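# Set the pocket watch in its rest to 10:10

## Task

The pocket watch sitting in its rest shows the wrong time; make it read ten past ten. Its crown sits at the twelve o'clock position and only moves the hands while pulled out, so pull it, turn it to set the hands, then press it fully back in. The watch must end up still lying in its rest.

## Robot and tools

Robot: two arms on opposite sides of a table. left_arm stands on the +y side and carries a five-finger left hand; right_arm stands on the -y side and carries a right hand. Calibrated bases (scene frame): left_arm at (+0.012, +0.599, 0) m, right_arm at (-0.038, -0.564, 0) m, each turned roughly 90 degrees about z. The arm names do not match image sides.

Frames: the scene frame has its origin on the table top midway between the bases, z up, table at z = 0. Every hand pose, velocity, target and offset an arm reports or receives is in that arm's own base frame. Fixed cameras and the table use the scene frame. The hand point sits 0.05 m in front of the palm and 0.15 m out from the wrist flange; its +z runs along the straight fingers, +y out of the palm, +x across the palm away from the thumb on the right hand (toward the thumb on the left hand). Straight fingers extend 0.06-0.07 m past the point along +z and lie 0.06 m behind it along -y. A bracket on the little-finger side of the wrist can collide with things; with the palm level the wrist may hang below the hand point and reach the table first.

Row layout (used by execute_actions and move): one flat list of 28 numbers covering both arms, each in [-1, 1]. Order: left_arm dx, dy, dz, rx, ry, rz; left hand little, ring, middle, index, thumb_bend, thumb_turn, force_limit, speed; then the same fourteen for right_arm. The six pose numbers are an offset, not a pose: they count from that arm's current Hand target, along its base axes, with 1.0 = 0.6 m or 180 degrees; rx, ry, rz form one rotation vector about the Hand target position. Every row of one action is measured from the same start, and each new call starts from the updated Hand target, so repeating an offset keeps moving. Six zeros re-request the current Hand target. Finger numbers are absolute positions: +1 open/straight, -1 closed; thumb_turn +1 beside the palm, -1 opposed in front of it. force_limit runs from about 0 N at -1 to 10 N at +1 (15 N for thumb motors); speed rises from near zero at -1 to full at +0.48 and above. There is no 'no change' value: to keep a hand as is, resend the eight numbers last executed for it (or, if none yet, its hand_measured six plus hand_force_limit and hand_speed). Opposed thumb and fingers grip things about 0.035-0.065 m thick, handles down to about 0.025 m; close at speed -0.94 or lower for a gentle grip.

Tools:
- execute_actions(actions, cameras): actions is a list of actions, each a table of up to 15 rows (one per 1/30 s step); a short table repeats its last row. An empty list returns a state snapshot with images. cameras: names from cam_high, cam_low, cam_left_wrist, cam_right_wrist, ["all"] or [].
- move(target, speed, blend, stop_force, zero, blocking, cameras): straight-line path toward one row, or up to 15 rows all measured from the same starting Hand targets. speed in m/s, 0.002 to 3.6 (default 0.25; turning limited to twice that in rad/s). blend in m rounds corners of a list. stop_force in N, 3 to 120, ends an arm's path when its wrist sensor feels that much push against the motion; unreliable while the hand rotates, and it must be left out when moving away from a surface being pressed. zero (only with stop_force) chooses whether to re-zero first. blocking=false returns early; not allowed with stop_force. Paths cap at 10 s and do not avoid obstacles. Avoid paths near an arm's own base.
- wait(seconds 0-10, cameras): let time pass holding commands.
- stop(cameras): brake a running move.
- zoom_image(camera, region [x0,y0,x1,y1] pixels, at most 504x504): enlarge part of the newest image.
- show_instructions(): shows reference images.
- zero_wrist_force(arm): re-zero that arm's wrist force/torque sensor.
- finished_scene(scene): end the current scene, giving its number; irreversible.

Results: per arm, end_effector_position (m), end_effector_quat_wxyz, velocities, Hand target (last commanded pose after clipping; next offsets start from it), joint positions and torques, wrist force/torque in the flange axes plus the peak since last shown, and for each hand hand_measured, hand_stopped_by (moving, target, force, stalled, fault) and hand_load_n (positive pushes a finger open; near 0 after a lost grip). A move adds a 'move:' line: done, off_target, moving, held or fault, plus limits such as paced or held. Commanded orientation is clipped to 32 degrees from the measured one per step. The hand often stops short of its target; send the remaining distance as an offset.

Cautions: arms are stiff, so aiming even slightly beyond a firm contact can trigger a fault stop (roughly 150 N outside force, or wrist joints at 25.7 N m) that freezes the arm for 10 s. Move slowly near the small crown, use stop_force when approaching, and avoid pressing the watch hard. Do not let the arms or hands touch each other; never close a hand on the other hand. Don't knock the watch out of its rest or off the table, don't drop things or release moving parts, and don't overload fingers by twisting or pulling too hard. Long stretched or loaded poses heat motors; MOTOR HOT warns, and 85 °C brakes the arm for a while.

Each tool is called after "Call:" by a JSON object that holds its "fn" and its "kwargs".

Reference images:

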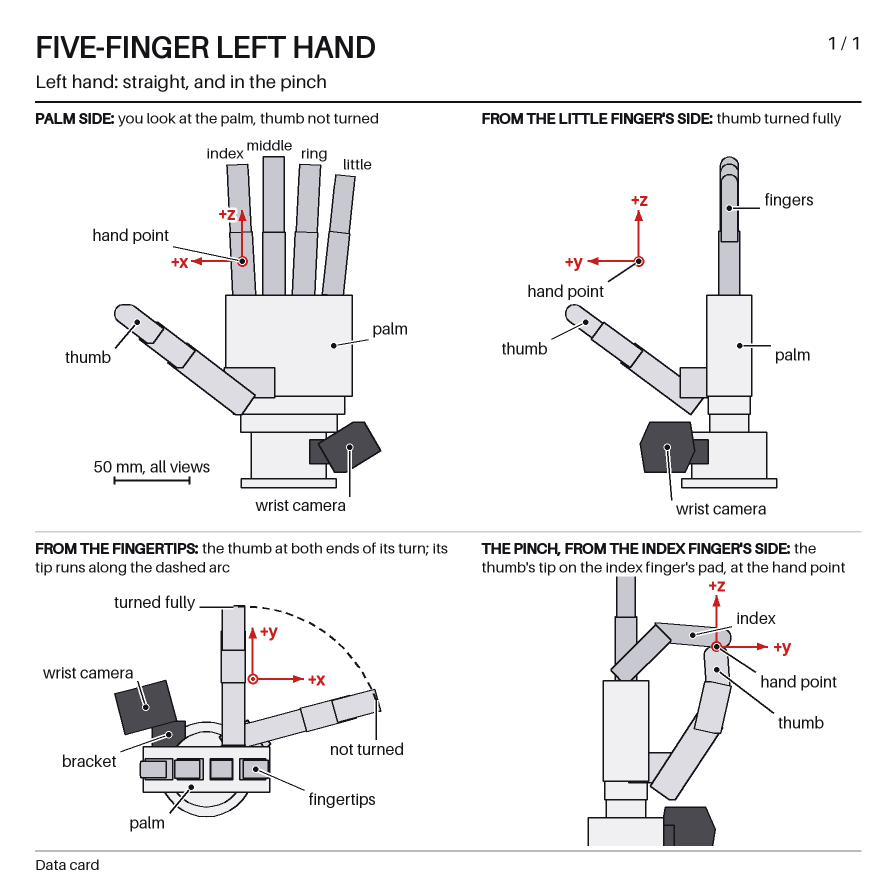

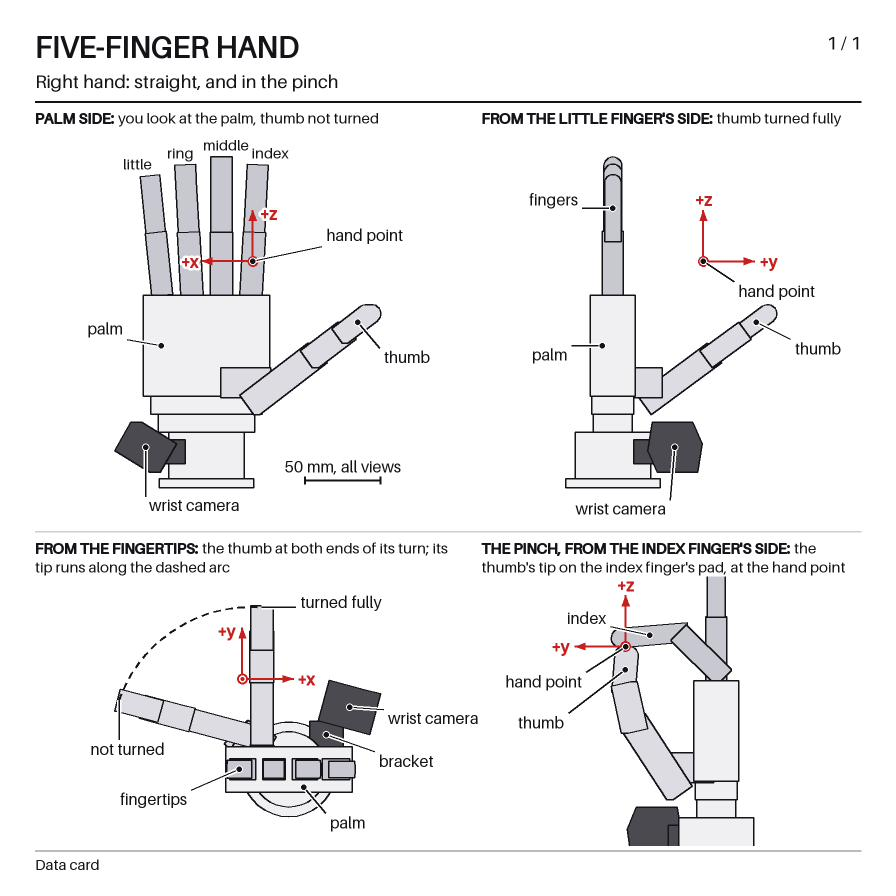

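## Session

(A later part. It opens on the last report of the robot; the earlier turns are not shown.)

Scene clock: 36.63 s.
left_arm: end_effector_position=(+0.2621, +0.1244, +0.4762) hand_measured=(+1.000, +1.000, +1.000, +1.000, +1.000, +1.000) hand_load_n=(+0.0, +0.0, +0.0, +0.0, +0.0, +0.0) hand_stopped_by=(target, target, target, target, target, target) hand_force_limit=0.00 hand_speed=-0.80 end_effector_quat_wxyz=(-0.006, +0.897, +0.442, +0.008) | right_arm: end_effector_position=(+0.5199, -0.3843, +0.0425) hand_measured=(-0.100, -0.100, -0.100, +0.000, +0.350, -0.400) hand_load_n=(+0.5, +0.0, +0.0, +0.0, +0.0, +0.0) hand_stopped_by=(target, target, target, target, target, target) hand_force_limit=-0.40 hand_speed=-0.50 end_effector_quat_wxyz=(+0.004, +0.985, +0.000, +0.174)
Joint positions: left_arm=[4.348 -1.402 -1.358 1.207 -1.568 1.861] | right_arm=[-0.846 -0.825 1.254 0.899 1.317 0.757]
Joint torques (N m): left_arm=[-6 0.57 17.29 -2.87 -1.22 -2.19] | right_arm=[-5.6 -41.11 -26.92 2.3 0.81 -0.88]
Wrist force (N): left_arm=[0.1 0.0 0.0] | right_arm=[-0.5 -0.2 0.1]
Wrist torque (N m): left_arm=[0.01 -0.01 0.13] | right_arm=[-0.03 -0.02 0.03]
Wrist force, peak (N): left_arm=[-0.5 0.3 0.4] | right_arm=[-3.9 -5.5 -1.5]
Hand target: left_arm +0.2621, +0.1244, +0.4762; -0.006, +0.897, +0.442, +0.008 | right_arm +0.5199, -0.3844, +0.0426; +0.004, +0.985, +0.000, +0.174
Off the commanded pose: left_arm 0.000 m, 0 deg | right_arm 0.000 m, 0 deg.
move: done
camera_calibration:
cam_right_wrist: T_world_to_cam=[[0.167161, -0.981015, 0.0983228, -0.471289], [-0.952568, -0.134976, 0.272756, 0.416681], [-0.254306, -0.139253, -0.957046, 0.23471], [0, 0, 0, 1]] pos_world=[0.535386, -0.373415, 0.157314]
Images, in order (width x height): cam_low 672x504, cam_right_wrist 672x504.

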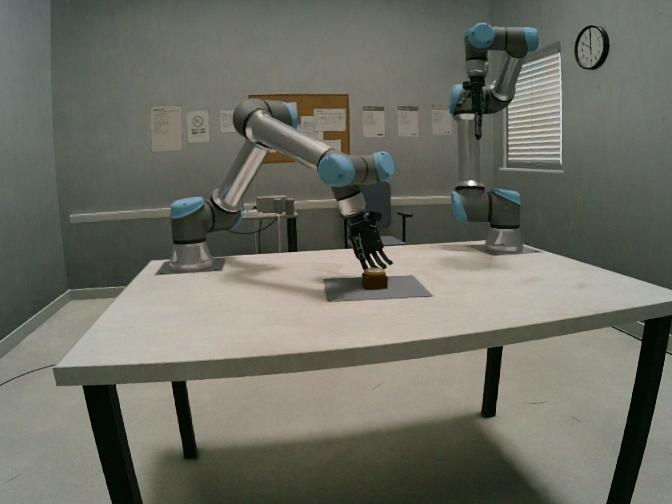

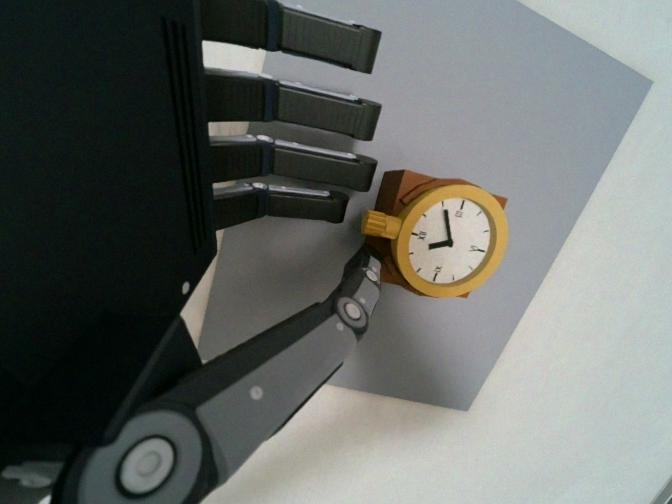

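Call:
{"fn": "move", "kwargs": {"target": [[0, 0, 0, 0, 0, 0, 1, 1, 1, 1, 1, 1, 0.0, -0.8, 0, 0.025, 0.0083, 0, 0, 0, -0.1, -0.1, -0.1, 0, 0, -0.4, -0.4, -0.3], [0, 0, 0, 0, 0, 0, 1, 1, 1, 1, 1, 1, 0.0, -0.8, 0, -0.0208, 0.0083, 0, 0, 0, -0.1, -0.1, -0.1, 0, 0, -0.4, -0.4, -0.3]], "speed": 0.04, "stop_force": 4, "cameras": ["cam_low", "cam_right_wrist"]}}

Call:
{"fn": "zoom_image", "kwargs": {"camera": "cam_low", "region": [340, 230, 420, 300]}}

Call:
{"fn": "zoom_image", "kwargs": {"camera": "cam_right_wrist", "region": [290, 140, 490, 320]}}

Scene clock: 42.03 s.
left_arm: end_effector_position=(+0.2621, +0.1244, +0.4762) hand_measured=(+1.000, +1.000, +1.000, +1.000, +1.000, +1.000) hand_load_n=(+0.0, +0.0, +0.0, +0.0, +0.0, +0.0) hand_stopped_by=(target, target, target, target, target, target) hand_force_limit=0.00 hand_speed=-0.80 end_effector_quat_wxyz=(-0.006, +0.897, +0.442, +0.008) | right_arm: end_effector_position=(+0.5199, -0.3969, +0.0475) hand_measured=(-0.100, -0.100, -0.100, +0.000, +0.000, -0.400) hand_load_n=(+0.0, +0.0, +0.0, +0.0, +0.0, +0.0) hand_stopped_by=(target, target, target, target, target, target) hand_force_limit=-0.40 hand_speed=-0.30 end_effector_quat_wxyz=(+0.004, +0.985, +0.000, +0.174)
Joint positions: left_arm=[4.348 -1.402 -1.358 1.207 -1.568 1.861] | right_arm=[-0.861 -0.813 1.218 0.925 1.314 0.742]
Joint torques (N m): left_arm=[-5.11 0.68 19.03 -2.76 -1.43 -2.04] | right_arm=[6.8 -54.44 -7.31 0.61 1.29 2.43]
Wrist force (N): left_arm=[-0.1 0.0 -0.2] | right_arm=[-0.5 0.0 0.0]
Wrist torque (N m): left_arm=[0.01 0.01 0.11] | right_arm=[0.00 -0.02 0.11]
Wrist force, peak (N): left_arm=[-0.4 -0.2 0.5] | right_arm=[-0.7 -0.6 -0.7]
Hand target: left_arm +0.2621, +0.1244, +0.4762; -0.006, +0.897, +0.442, +0.008 | right_arm +0.5199, -0.3969, +0.0475; +0.004, +0.985, +0.000, +0.174
Off the commanded pose: left_arm 0.000 m, 0 deg | right_arm 0.000 m, 0 deg.
move: done
camera_calibration:
cam_right_wrist: T_world_to_cam=[[0.167274, -0.980987, 0.0984084, -0.484205], [-0.952574, -0.135074, 0.272687, 0.413593], [-0.25421, -0.139355, -0.957057, 0.237651], [0, 0, 0, 1]] pos_world=[0.535386, -0.386015, 0.162314]
Images, in order (width x height): cam_low 672x504, cam_right_wrist 672x504.

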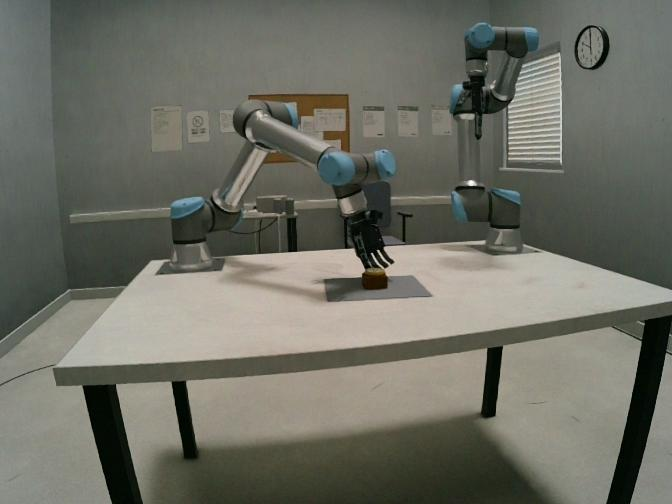

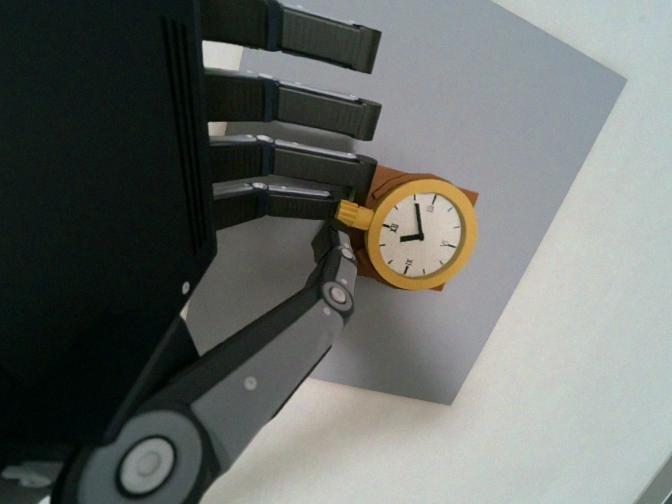

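Scaled by 6.300.

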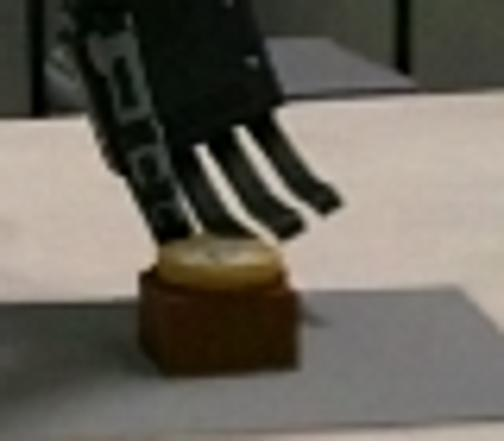

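Scaled by 2.520.

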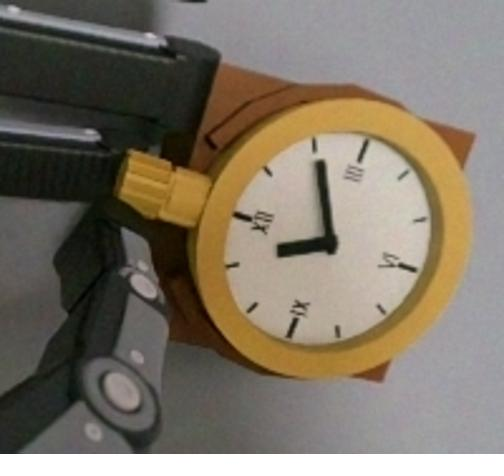

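Call:
{"fn": "zoom_image", "kwargs": {"camera": "cam_right_wrist", "region": [305, 180, 385, 260]}}

Call:
{"fn": "zoom_image", "kwargs": {"camera": "cam_high", "region": [300, 250, 390, 320]}}

Scaled by 6.300.

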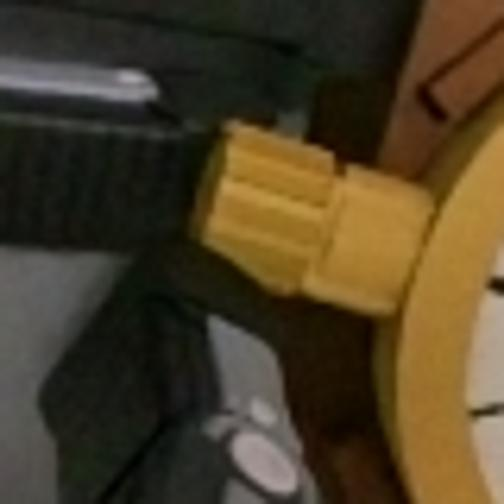

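This scene's latest camera images include none from cam_high. They are from: cam_low, cam_right_wrist. cam_high's image comes with the result of a call that names it in "cameras".

Call:
{"fn": "move", "kwargs": {"target": [0.359, 0.691, -0.327, -0.3747, 0.1273, 0.1815, 1, 1, 1, 1, 1, -1, 0.0, -0.3, 0, 0, 0, 0, 0, 0, -0.1, -0.1, -0.1, 0, 0, -0.4, -0.4, -0.3], "speed": 0.35, "cameras": ["cam_high", "cam_left_wrist"]}}

Scene clock: 49.00 s.
left_arm: end_effector_position=(+0.4767, +0.5374, +0.2798) hand_measured=(+1.000, +1.000, +1.000, +1.000, +1.000, -1.000) hand_load_n=(+0.0, +0.0, +0.0, +0.0, +0.0, +0.0) hand_stopped_by=(target, target, target, target, target, target) hand_force_limit=0.00 hand_speed=-0.30 end_effector_quat_wxyz=(+0.554, +0.469, +0.619, -0.302) | right_arm: end_effector_position=(+0.5199, -0.3969, +0.0475) hand_measured=(-0.100, -0.100, -0.100, +0.000, +0.000, -0.400) hand_load_n=(+0.0, +0.0, +0.0, +0.5, +0.0, +0.0) hand_stopped_by=(target, target, target, target, target, target) hand_force_limit=-0.40 hand_speed=-0.30 end_effector_quat_wxyz=(+0.004, +0.985, +0.000, +0.174)
Joint positions: left_arm=[4.468 -3.01 -0.035 0.164 -0.92 1.56] | right_arm=[-0.861 -0.813 1.218 0.925 1.314 0.742]
Joint torques (N m): left_arm=[-8.98 56.48 20.27 -3.2 1.5 -1.7] | right_arm=[6.49 -54.83 -7.35 0.57 1.29 2.29]
Wrist force (N): left_arm=[1.5 0.1 -0.5] | right_arm=[-0.5 0.0 -0.2]
Wrist torque (N m): left_arm=[0.19 -0.03 0.13] | right_arm=[0.01 -0.03 0.12]
Wrist force, peak (N): left_arm=[2.9 0.9 -1.4] | right_arm=[-0.9 -0.2 -0.3]
Hand target: left_arm +0.4775, +0.5390, +0.2800; +0.400, +0.583, +0.582, -0.401 | right_arm +0.5199, -0.3969, +0.0475; +0.004, +0.985, +0.000, +0.174
Off the commanded pose: left_arm 0.002 m, 25 deg | right_arm 0.000 m, 0 deg.
elbow stopped short (left arm): the move would have taken joint 3 (elbow) straighter than the controller allows.
move: off_target (left_arm)
camera_calibration:
cam_left_wrist: T_world_to_cam=[[-0.850099, -0.296471, -0.435243, 0.693441], [0.11252, 0.70514, -0.700083, -0.220947], [0.514462, -0.644113, -0.56608, 0.375339], [0, 0, 0, 1]] pos_world=[0.421256, 0.603145, 0.359606]
Images, in order (width x height): cam_high 672x504, cam_left_wrist 672x504.

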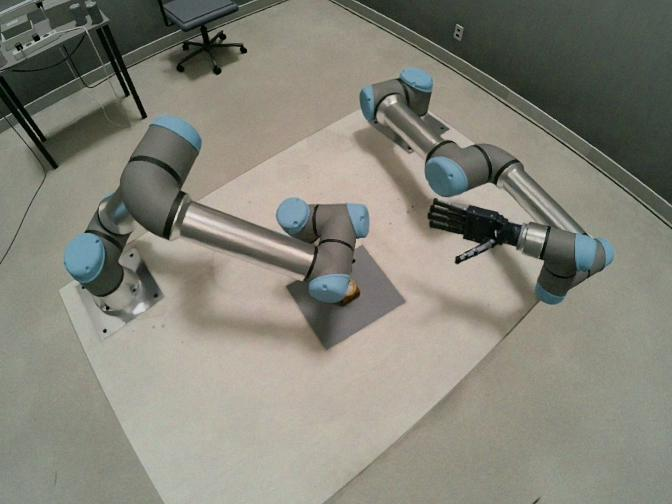

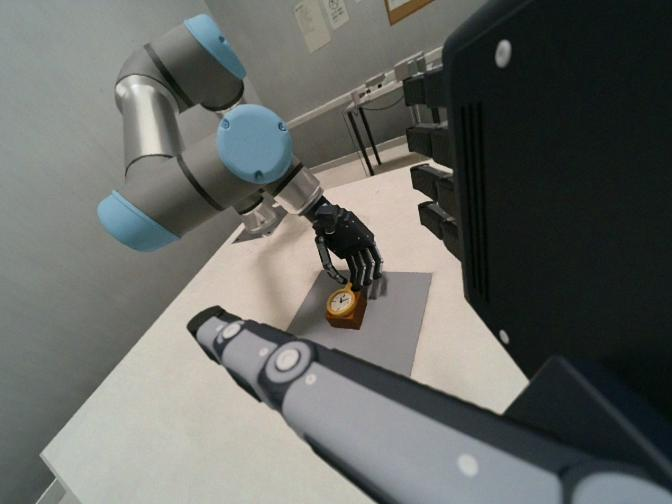

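Call:
{"fn": "zoom_image", "kwargs": {"camera": "cam_left_wrist", "region": [295, 190, 415, 340]}}

Call:
{"fn": "zoom_image", "kwargs": {"camera": "cam_left_wrist", "region": [320, 250, 390, 320]}}

Scaled by 3.360.

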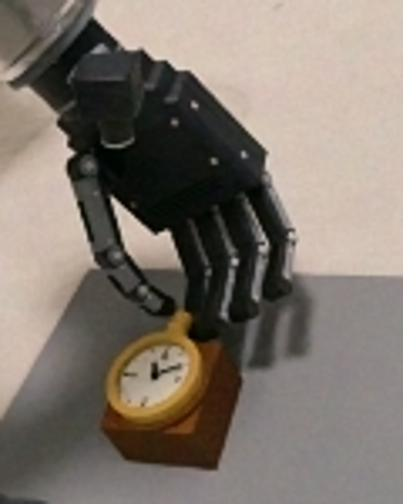

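Scaled by 7.200.

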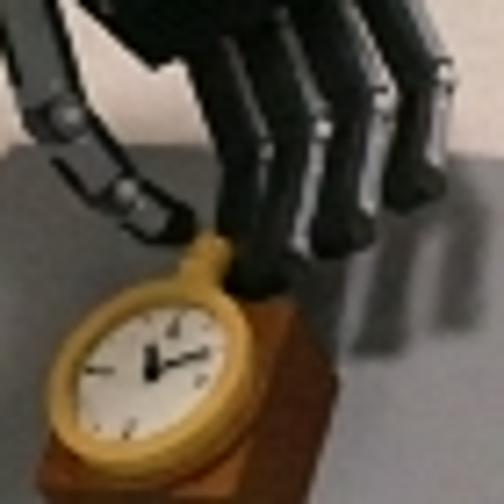

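Call:
{"fn": "move", "kwargs": {"target": [-0.0625, -0.065, 0.033, -0.04, -0.055, 0.12, 1, 1, 1, 1, 1, -1, 0.0, -0.3, 0, 0, 0, 0, 0, 0, -0.1, -0.1, -0.1, 0, 0, -0.4, -0.4, -0.3], "speed": 0.2, "cameras": ["cam_left_wrist"]}}

Call:
{"fn": "move", "kwargs": {"target": [0, 0, 0, 0, 0, 0, 1, 1, 1, 1, 1, -1, 0.0, -0.3, 0, 0, -0.0067, 0, 0, 0, -0.1, -0.1, -0.1, 0, 0, -0.4, -0.4, -0.3], "speed": 0.008, "stop_force": 3, "cameras": ["cam_left_wrist", "cam_right_wrist"]}}

Call:
{"fn": "zoom_image", "kwargs": {"camera": "cam_right_wrist", "region": [305, 180, 385, 260]}}

Scene clock: 53.17 s.
left_arm: end_effector_position=(+0.4399, +0.5000, +0.2997) hand_measured=(+1.000, +1.000, +1.000, +1.000, +1.000, -1.000) hand_load_n=(+0.0, +0.0, +0.0, +0.0, +0.0, +0.5) hand_stopped_by=(target, target, target, target, target, target) hand_force_limit=0.00 hand_speed=-0.30 end_effector_quat_wxyz=(+0.552, +0.470, +0.618, -0.304) | right_arm: end_effector_position=(+0.5199, -0.3969, +0.0475) hand_measured=(-0.100, -0.100, -0.100, +0.000, +0.000, -0.400) hand_load_n=(+0.0, +0.0, +0.0, +0.0, +0.0, +0.0) hand_stopped_by=(target, target, target, target, target, target) hand_force_limit=-0.40 hand_speed=-0.30 end_effector_quat_wxyz=(+0.004, +0.985, +0.000, +0.174)
Joint positions: left_arm=[4.503 -2.67 -0.675 0.459 -0.959 1.569] | right_arm=[-0.861 -0.813 1.218 0.925 1.314 0.742]
Joint torques (N m): left_arm=[-3.09 70.72 8.06 -0.12 1.46 -1.96] | right_arm=[6 -55.11 -6.88 0.81 1.31 2.53]
Wrist force (N): left_arm=[1.4 0.0 -0.7] | right_arm=[-0.8 0.1 -0.1]
Wrist torque (N m): left_arm=[0.19 -0.01 0.30] | right_arm=[0.01 0.02 0.10]
Wrist force, peak (N): left_arm=[2.1 0.9 -0.6] | right_arm=[-1.0 0.1 -0.4]
Hand target: left_arm +0.4400, +0.5000, +0.2998; +0.552, +0.470, +0.618, -0.304 | right_arm +0.5199, -0.3969, +0.0475; +0.004, +0.985, +0.000, +0.174
Off the commanded pose: left_arm 0.000 m, 0 deg | right_arm 0.000 m, 0 deg.
move: done
camera_calibration:
cam_left_wrist: T_world_to_cam=[[-0.852838, -0.291977, -0.432916, 0.658032], [0.113865, 0.705127, -0.699879, -0.177016], [0.509609, -0.646178, -0.568113, 0.385169], [0, 0, 0, 1]] pos_world=[0.385065, 0.565836, 0.379803]
Images, in order (width x height): cam_left_wrist 672x504.

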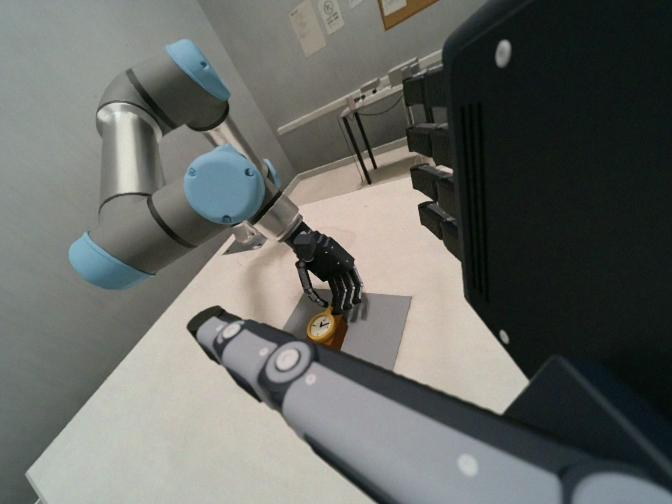

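Scene clock: 54.30 s.
left_arm: end_effector_position=(+0.4400, +0.5000, +0.2998) hand_measured=(+1.000, +1.000, +1.000, +1.000, +1.000, -1.000) hand_load_n=(+0.0, +0.0, +0.0, +0.0, +0.0, +0.5) hand_stopped_by=(target, target, target, target, target, target) hand_force_limit=0.00 hand_speed=-0.30 end_effector_quat_wxyz=(+0.552, +0.470, +0.618, -0.304) | right_arm: end_effector_position=(+0.5199, -0.3969, +0.0435) hand_measured=(-0.100, -0.100, -0.100, +0.000, +0.000, -0.400) hand_load_n=(+0.0, +0.0, +0.0, +0.0, +0.0, +0.0) hand_stopped_by=(target, target, target, target, target, target) hand_force_limit=-0.40 hand_speed=-0.30 end_effector_quat_wxyz=(+0.004, +0.985, +0.000, +0.174)
Joint positions: left_arm=[4.503 -2.67 -0.675 0.459 -0.959 1.569] | right_arm=[-0.861 -0.809 1.222 0.917 1.314 0.742]
Joint torques (N m): left_arm=[-0.96 69.36 8.68 -0.31 1.58 -0.55] | right_arm=[6.15 -49.44 -17.41 2.61 1.3 2.54]
Wrist force (N): left_arm=[1.1 -0.5 -1.0] | right_arm=[-0.6 0.2 -0.2]
Wrist torque (N m): left_arm=[0.13 0.04 0.29] | right_arm=[0.06 -0.01 0.12]
Wrist force, peak (N): left_arm=[1.7 0.1 -0.9] | right_arm=[-0.3 -0.2 -1.8]
Hand target: left_arm +0.4400, +0.5000, +0.2998; +0.552, +0.470, +0.618, -0.304 | right_arm +0.5199, -0.3969, +0.0435; +0.004, +0.985, +0.000, +0.174
Off the commanded pose: left_arm 0.000 m, 0 deg | right_arm 0.000 m, 0 deg.
move: done
camera_calibration:
cam_left_wrist: T_world_to_cam=[[-0.852745, -0.292107, -0.433012, 0.658106], [0.113734, 0.705274, -0.699752, -0.177097], [0.509795, -0.645958, -0.568196, 0.385005], [0, 0, 0, 1]] pos_world=[0.385065, 0.565836, 0.379802]
cam_right_wrist: T_world_to_cam=[[0.167258, -0.980999, 0.0983119, -0.483793], [-0.952576, -0.135086, 0.272675, 0.414682], [-0.254213, -0.139257, -0.95707, 0.233865], [0, 0, 0, 1]] pos_world=[0.535386, -0.386015, 0.158314]
Images, in order (width x height): cam_left_wrist 672x504, cam_right_wrist 672x504.

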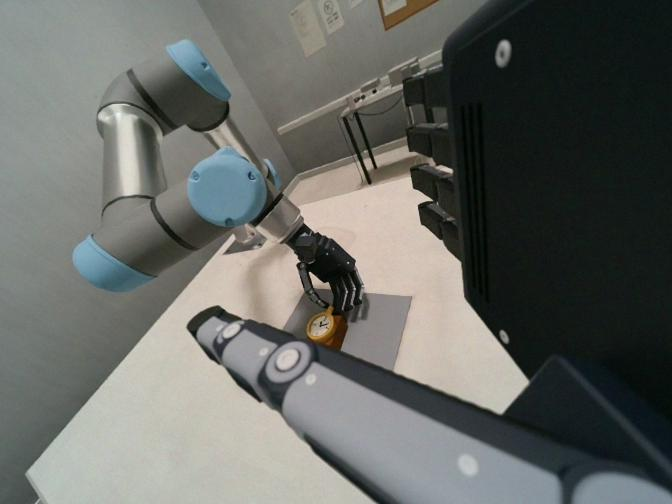

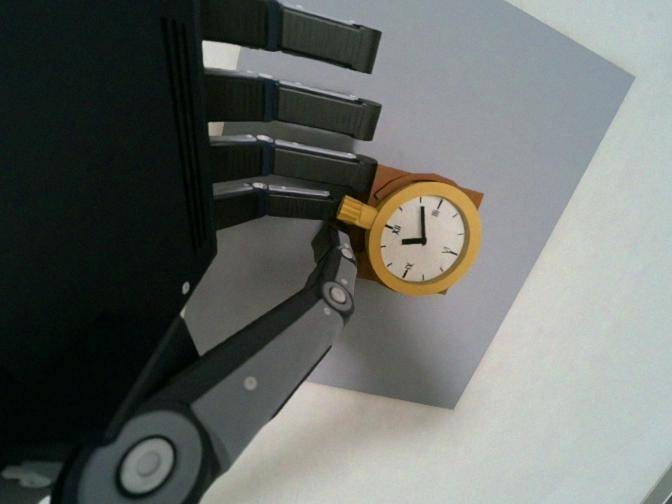

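Scaled by 6.300.

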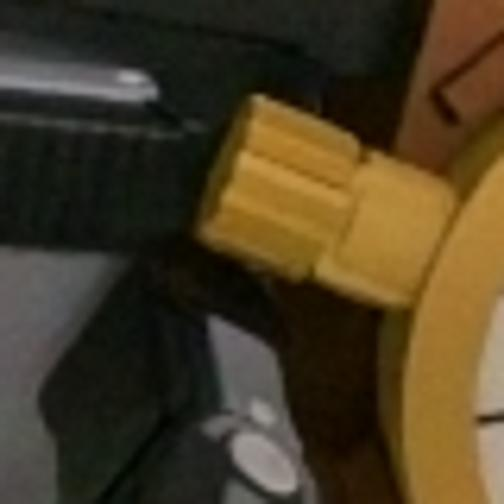

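Call:
{"fn": "zoom_image", "kwargs": {"camera": "cam_right_wrist", "region": [290, 140, 490, 320]}}

Call:
{"fn": "zoom_image", "kwargs": {"camera": "cam_left_wrist", "region": [295, 260, 375, 340]}}

Scaled by 2.520.

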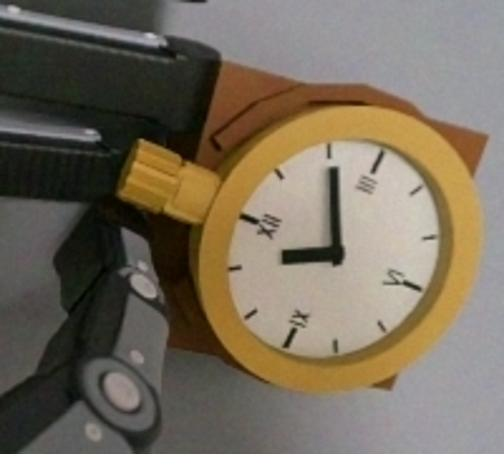

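Scaled by 6.300.

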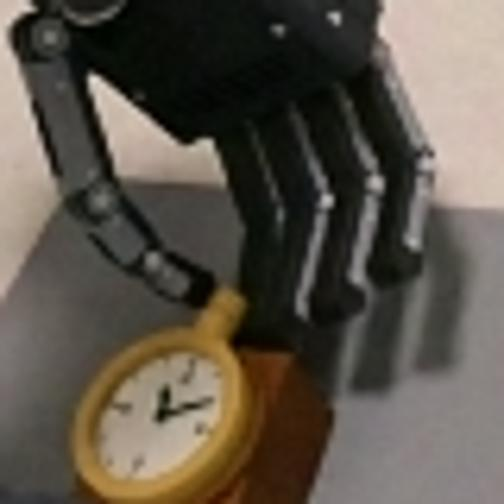

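Call:
{"fn": "move", "kwargs": {"target": [0, 0, 0, 0, 0, 0, 1, 1, 1, 1, 1, -1, 0.0, -0.3, 0.0033, 0, 0.0117, 0, 0, 0, -0.1, -0.1, -0.1, 0, 0, -0.5, -0.4, -0.3], "speed": 0.05, "cameras": ["cam_left_wrist", "cam_right_wrist"]}}

Call:
{"fn": "zoom_image", "kwargs": {"camera": "cam_right_wrist", "region": [290, 140, 490, 320]}}

Call:
{"fn": "zoom_image", "kwargs": {"camera": "cam_left_wrist", "region": [295, 260, 375, 340]}}

Scene clock: 57.37 s.
left_arm: end_effector_position=(+0.4400, +0.5000, +0.2998) hand_measured=(+1.000, +1.000, +1.000, +1.000, +1.000, -1.000) hand_load_n=(+0.0, +0.0, +0.0, +0.0, +0.0, +0.0) hand_stopped_by=(target, target, target, target, target, target) hand_force_limit=0.00 hand_speed=-0.30 end_effector_quat_wxyz=(+0.552, +0.470, +0.618, -0.304) | right_arm: end_effector_position=(+0.5219, -0.3969, +0.0507) hand_measured=(-0.100, -0.100, -0.100, +0.000, +0.000, -0.500) hand_load_n=(+0.0, +0.0, +0.0, +1.5, +0.0, +0.0) hand_stopped_by=(target, target, target, target, target, target) hand_force_limit=-0.40 hand_speed=-0.30 end_effector_quat_wxyz=(+0.004, +0.985, +0.000, +0.174)
Joint positions: left_arm=[4.503 -2.67 -0.675 0.459 -0.959 1.569] | right_arm=[-0.858 -0.812 1.208 0.934 1.314 0.745]
Joint torques (N m): left_arm=[7.41 69.55 8.68 -0.26 1.66 0.73] | right_arm=[1.86 -50.29 -14.55 1.14 1.45 1.93]
Wrist force (N): left_arm=[1.1 0.2 -0.8] | right_arm=[-0.8 -0.1 0.7]
Wrist torque (N m): left_arm=[0.22 0.04 0.27] | right_arm=[0.01 -0.02 0.03]
Wrist force, peak (N): left_arm=[1.4 0.1 -1.2] | right_arm=[-1.0 -0.3 0.5]
Hand target: left_arm +0.4400, +0.5000, +0.2998; +0.552, +0.470, +0.618, -0.304 | right_arm +0.5219, -0.3969, +0.0505; +0.004, +0.985, +0.000, +0.174
Off the commanded pose: left_arm 0.000 m, 0 deg | right_arm 0.000 m, 0 deg.
move: done
camera_calibration:
cam_left_wrist: T_world_to_cam=[[-0.852735, -0.292046, -0.433073, 0.658091], [0.113808, 0.705298, -0.699716, -0.177153], [0.509795, -0.645959, -0.568195, 0.385005], [0, 0, 0, 1]] pos_world=[0.385065, 0.565836, 0.379802]
cam_right_wrist: T_world_to_cam=[[0.167211, -0.980984, 0.098545, -0.484858], [-0.952611, -0.134991, 0.272598, 0.414787], [-0.254112, -0.139456, -0.957068, 0.241158], [0, 0, 0, 1]] pos_world=[0.537486, -0.386015, 0.165515]
Images, in order (width x height): cam_left_wrist 672x504, cam_right_wrist 672x504.

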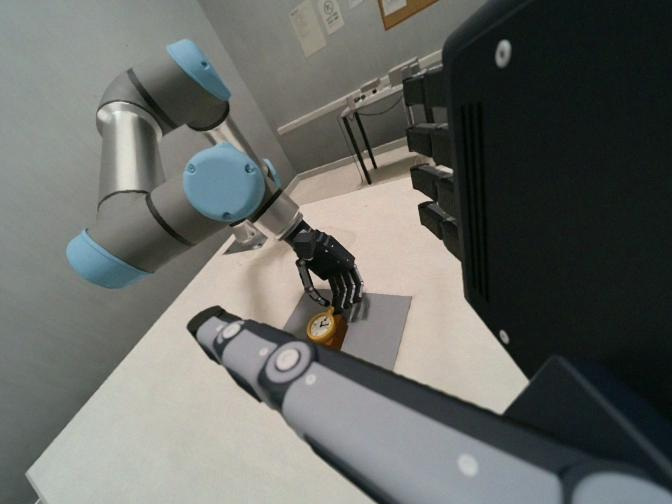

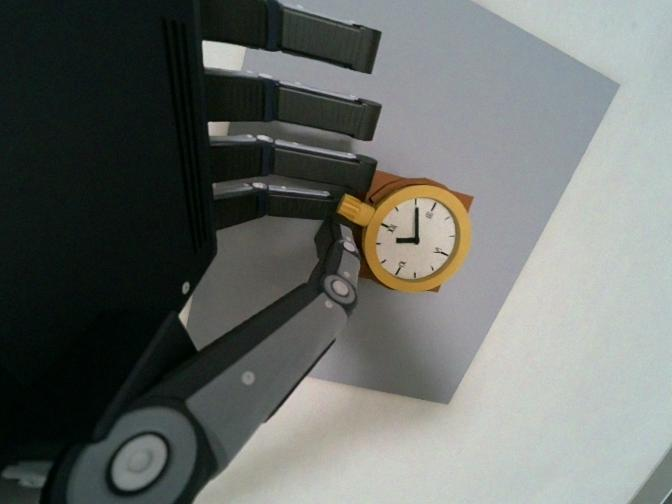

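Scaled by 2.520.

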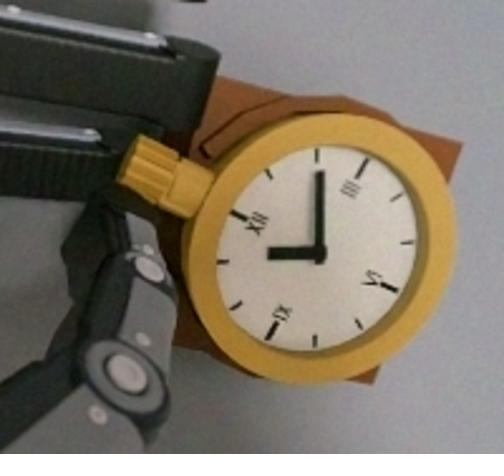

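Scaled by 6.300.

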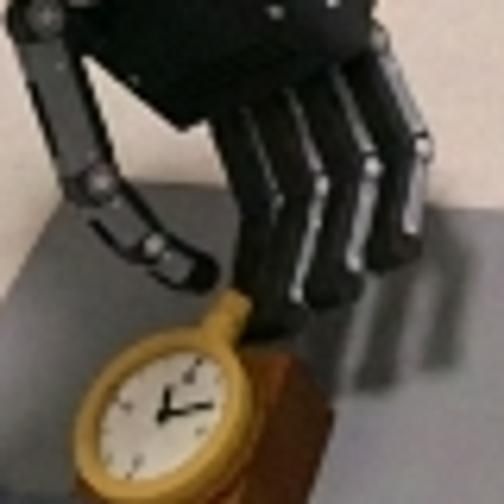

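Call:
{"fn": "move", "kwargs": {"target": [0, 0, 0, 0, 0, 0, 1, 1, 1, 1, 1, -1, 0.0, -0.3, 0.0035, -0.0068, -0.002, 0, 0, 0, -0.1, -0.1, -0.1, 0, 0, -0.5, -0.4, -0.3], "speed": 0.03}}

Call:
{"fn": "move", "kwargs": {"target": [0, 0, 0, 0, 0, 0, 1, 1, 1, 1, 1, -1, 0.0, -0.3, 0.0022, 0, -0.0062, 0, 0, 0, -0.1, -0.1, -0.1, 0, 0, -0.5, -0.4, -0.3], "speed": 0.01, "stop_force": 3, "cameras": ["cam_left_wrist", "cam_right_wrist"]}}

Call:
{"fn": "zoom_image", "kwargs": {"camera": "cam_right_wrist", "region": [290, 140, 490, 320]}}

Call:
{"fn": "zoom_image", "kwargs": {"camera": "cam_left_wrist", "region": [295, 260, 375, 340]}}

Scene clock: 59.23 s.
left_arm: end_effector_position=(+0.4400, +0.5000, +0.2998) hand_measured=(+1.000, +1.000, +1.000, +1.000, +1.000, -1.000) hand_load_n=(-0.5, +0.0, +0.0, +0.0, +0.0, +0.0) hand_stopped_by=(target, target, target, target, target, target) hand_force_limit=0.00 hand_speed=-0.30 end_effector_quat_wxyz=(+0.552, +0.470, +0.618, -0.304) | right_arm: end_effector_position=(+0.5240, -0.4011, +0.0494) hand_measured=(-0.100, -0.100, -0.100, +0.000, +0.000, -0.500) hand_load_n=(+0.0, +0.0, -2.0, +0.0, +0.0, +0.0) hand_stopped_by=(target, target, target, target, target, target) hand_force_limit=-0.40 hand_speed=-0.30 end_effector_quat_wxyz=(+0.004, +0.985, +0.000, +0.174)
Joint positions: left_arm=[4.503 -2.67 -0.675 0.459 -0.959 1.569] | right_arm=[-0.86 -0.801 1.192 0.94 1.314 0.743]
Joint torques (N m): left_arm=[7.94 69.56 8.69 -0.32 1.69 0.71] | right_arm=[-6.25 -50.35 -9.71 1.44 -0.96 -1.98]
Wrist force (N): left_arm=[1.5 0.1 -0.7] | right_arm=[0.1 -2.6 -2.3]
Wrist torque (N m): left_arm=[0.20 -0.01 0.30] | right_arm=[-0.03 0.02 0.08]
Wrist force, peak (N): left_arm=[1.4 0.0 -1.2] | right_arm=[0.1 -2.6 -2.3]
Hand target: left_arm +0.4400, +0.5000, +0.2998; +0.552, +0.470, +0.618, -0.304 | right_arm +0.5240, -0.4010, +0.0493; +0.004, +0.985, +0.000, +0.174
Off the commanded pose: left_arm 0.000 m, 0 deg | right_arm 0.000 m, 0 deg.
move: done

Scene clock: 60.37 s.
left_arm: end_effector_position=(+0.4400, +0.5000, +0.2998) hand_measured=(+1.000, +1.000, +1.000, +1.000, +1.000, -1.000) hand_load_n=(+0.0, +0.0, +0.0, +0.0, +0.0, +0.0) hand_stopped_by=(target, target, target, target, target, target) hand_force_limit=0.00 hand_speed=-0.30 end_effector_quat_wxyz=(+0.552, +0.470, +0.618, -0.304) | right_arm: end_effector_position=(+0.5243, -0.4011, +0.0486) hand_measured=(-0.100, -0.100, -0.100, +0.000, +0.000, -0.500) hand_load_n=(+0.0, +0.0, -6.5, +0.0, +0.0, +0.0) hand_stopped_by=(target, target, target, target, target, target) hand_force_limit=-0.40 hand_speed=-0.30 end_effector_quat_wxyz=(+0.004, +0.985, +0.000, +0.174)
Joint positions: left_arm=[4.503 -2.67 -0.675 0.459 -0.959 1.569] | right_arm=[-0.86 -0.8 1.192 0.939 1.314 0.743]
Joint torques (N m): left_arm=[8.28 69.24 8.71 -0.39 1.67 0.73] | right_arm=[-10.21 -52.57 -8.2 2.18 1.61 -2.46]
Wrist force (N): left_arm=[1.1 0.1 -1.1] | right_arm=[1.2 -4.0 -5.3]
Wrist torque (N m): left_arm=[0.22 0.02 0.28] | right_arm=[-0.03 0.07 0.03]
Wrist force, peak (N): left_arm=[1.4 0.0 -1.2] | right_arm=[1.4 -4.2 -6.5]
Hand target: left_arm +0.4400, +0.5000, +0.2998; +0.552, +0.470, +0.618, -0.304 | right_arm +0.5243, -0.4011, +0.0486; +0.004, +0.985, +0.000, +0.174 (not the last commanded pose)
Off the commanded pose: left_arm 0.000 m, 0 deg | right_arm 0.003 m, 0 deg.
move: contact (right_arm)
camera_calibration:
cam_left_wrist: T_world_to_cam=[[-0.852745, -0.292107, -0.433012, 0.658106], [0.113734, 0.705274, -0.699752, -0.177097], [0.509795, -0.645958, -0.568196, 0.385005], [0, 0, 0, 1]] pos_world=[0.385065, 0.565836, 0.379802]
cam_right_wrist: T_world_to_cam=[[0.167417, -0.980943, 0.0986038, -0.489261], [-0.9526, -0.135185, 0.272539, 0.416913], [-0.254016, -0.139558, -0.957079, 0.239058], [0, 0, 0, 1]] pos_world=[0.539787, -0.390215, 0.163415]
Images, in order (width x height): cam_left_wrist 672x504, cam_right_wrist 672x504.

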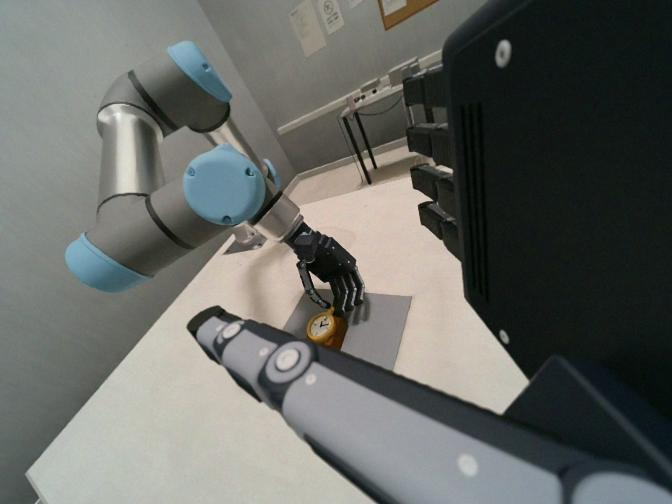

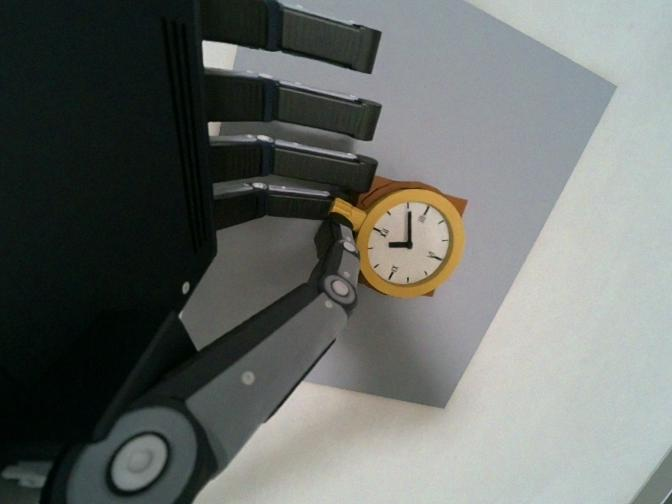

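Scaled by 2.520.

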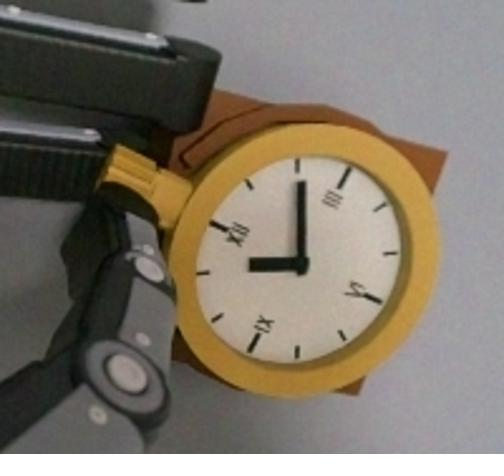

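Scaled by 6.300.

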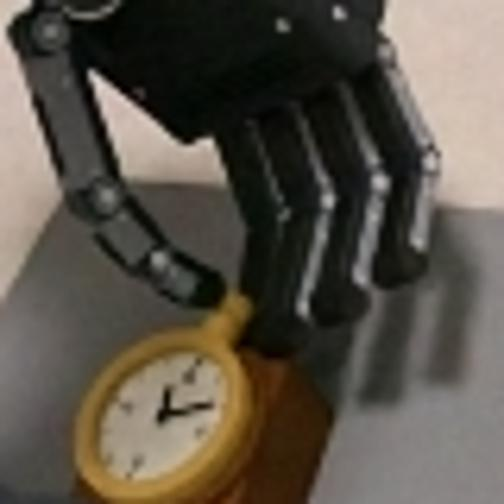

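Call:
{"fn": "move", "kwargs": {"target": [0, 0, 0, 0, 0, 0, 1, 1, 1, 1, 1, -1, 0.0, -0.3, 0, 0, 0.002, 0, 0, 0, 0.3, 0.3, 0.3, 0, 0, -0.5, -0.4, -0.3], "speed": 0.03}}

Call:
{"fn": "move", "kwargs": {"target": [0, 0, 0, 0, 0, 0, 1, 1, 1, 1, 1, -1, 0.0, -0.3, 0.0022, 0, -0.0083, 0, 0, 0, 0.3, 0.3, 0.3, 0, 0, -0.5, -0.4, -0.3], "speed": 0.01, "stop_force": 3, "cameras": ["cam_left_wrist", "cam_right_wrist"]}}

Call:
{"fn": "zoom_image", "kwargs": {"camera": "cam_right_wrist", "region": [290, 140, 490, 320]}}

Call:
{"fn": "zoom_image", "kwargs": {"camera": "cam_left_wrist", "region": [295, 260, 375, 340]}}

Scene clock: 62.00 s.
left_arm: end_effector_position=(+0.4400, +0.5000, +0.2998) hand_measured=(+1.000, +1.000, +1.000, +1.000, +1.000, -1.000) hand_load_n=(+0.0, +0.0, +0.0, +0.0, +0.0, +0.0) hand_stopped_by=(target, target, target, target, target, target) hand_force_limit=0.00 hand_speed=-0.30 end_effector_quat_wxyz=(+0.552, +0.470, +0.618, -0.304) | right_arm: end_effector_position=(+0.5242, -0.4011, +0.0498) hand_measured=(+0.300, +0.300, +0.300, +0.000, +0.000, -0.500) hand_load_n=(+0.0, +0.0, +0.0, +0.0, +0.0, +0.0) hand_stopped_by=(target, target, target, target, target, target) hand_force_limit=-0.40 hand_speed=-0.30 end_effector_quat_wxyz=(+0.004, +0.985, +0.000, +0.174)
Joint positions: left_arm=[4.503 -2.67 -0.675 0.459 -0.959 1.569] | right_arm=[-0.86 -0.801 1.19 0.941 1.314 0.743]
Joint torques (N m): left_arm=[7.83 69.4 8.49 -0.39 1.51 0.78] | right_arm=[4.83 -53.97 -28.42 2.81 -1.56 -1.86]
Wrist force (N): left_arm=[1.2 -0.2 -0.7] | right_arm=[-0.4 -0.7 0.0]
Wrist torque (N m): left_arm=[0.16 0.02 0.29] | right_arm=[-0.10 -0.03 0.10]
Wrist force, peak (N): left_arm=[1.6 0.1 -0.7] | right_arm=[2.9 -8.9 -10.6]
Hand target: left_arm +0.4400, +0.5000, +0.2998; +0.552, +0.470, +0.618, -0.304 | right_arm +0.5243, -0.4011, +0.0498; +0.004, +0.985, +0.000, +0.174
Off the commanded pose: left_arm 0.000 m, 0 deg | right_arm 0.000 m, 0 deg.
move: done

Scene clock: 63.30 s.
left_arm: end_effector_position=(+0.4400, +0.5000, +0.2998) hand_measured=(+1.000, +1.000, +1.000, +1.000, +1.000, -1.000) hand_load_n=(+0.0, +0.0, +0.0, +0.0, +0.0, +0.5) hand_stopped_by=(target, target, target, target, target, target) hand_force_limit=0.00 hand_speed=-0.30 end_effector_quat_wxyz=(+0.552, +0.470, +0.618, -0.304) | right_arm: end_effector_position=(+0.5251, -0.4011, +0.0471) hand_measured=(+0.300, +0.300, +0.300, +0.000, +0.000, -0.500) hand_load_n=(+0.0, +0.0, +0.0, +0.0, -0.5, -0.5) hand_stopped_by=(target, target, target, target, target, target) hand_force_limit=-0.40 hand_speed=-0.30 end_effector_quat_wxyz=(+0.004, +0.985, +0.000, +0.174)
Joint positions: left_arm=[4.503 -2.67 -0.675 0.459 -0.959 1.569] | right_arm=[-0.859 -0.797 1.19 0.937 1.314 0.744]
Joint torques (N m): left_arm=[7.91 69.26 8.91 -0.38 1.37 0.82] | right_arm=[-7.07 -54.96 -12.93 3.11 -1.37 -2.14]
Wrist force (N): left_arm=[1.1 -0.1 -0.8] | right_arm=[0.2 -0.8 -1.7]
Wrist torque (N m): left_arm=[0.18 0.04 0.28] | right_arm=[-0.08 -0.03 0.02]
Wrist force, peak (N): left_arm=[1.6 -0.2 -0.8] | right_arm=[0.5 -1.8 -3.1]
Hand target: left_arm +0.4400, +0.5000, +0.2998; +0.552, +0.470, +0.618, -0.304 | right_arm +0.5251, -0.4011, +0.0471; +0.004, +0.985, +0.000, +0.174 (not the last commanded pose)
Off the commanded pose: left_arm 0.000 m, 0 deg | right_arm 0.002 m, 0 deg.
move: contact (right_arm)
camera_calibration:
cam_left_wrist: T_world_to_cam=[[-0.852745, -0.292107, -0.433012, 0.658106], [0.113734, 0.705274, -0.699752, -0.177097], [0.509795, -0.645958, -0.568196, 0.385005], [0, 0, 0, 1]] pos_world=[0.385065, 0.565836, 0.379802]
cam_right_wrist: T_world_to_cam=[[0.167431, -0.980928, 0.0987251, -0.489268], [-0.952655, -0.135195, 0.272342, 0.418141], [-0.253801, -0.139649, -0.957122, 0.23768], [0, 0, 0, 1]] pos_world=[0.540586, -0.390215, 0.161915]
Images, in order (width x height): cam_left_wrist 672x504, cam_right_wrist 672x504.

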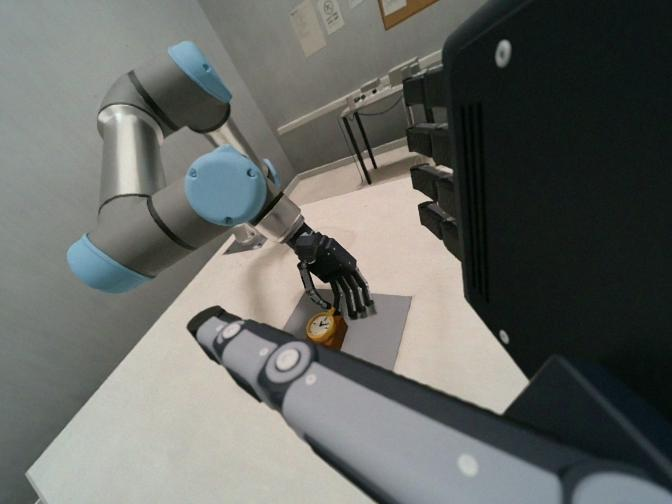

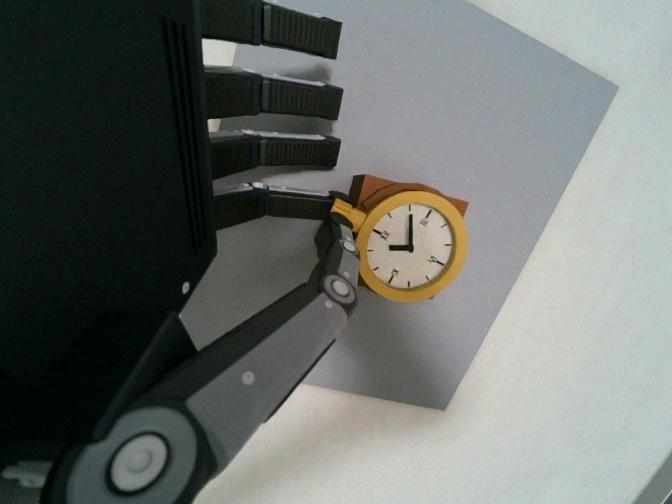

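Scaled by 2.520.

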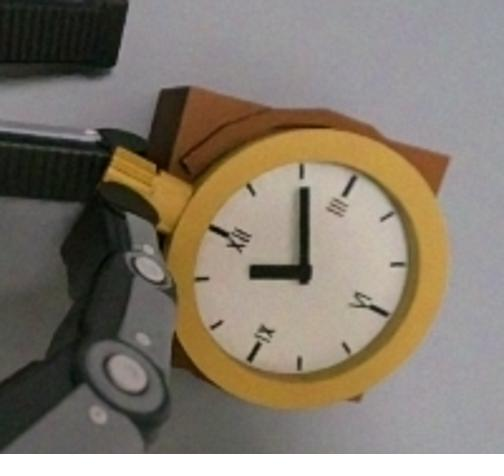

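Scaled by 6.300.

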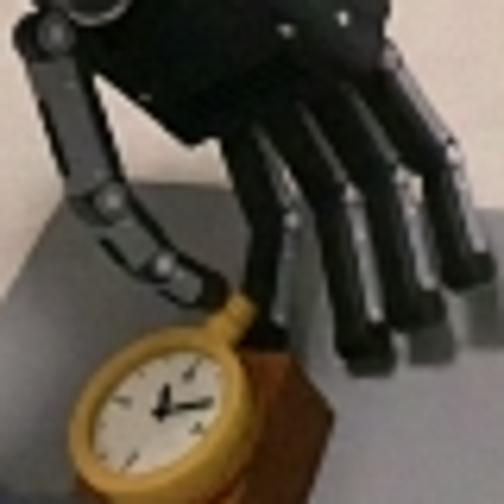

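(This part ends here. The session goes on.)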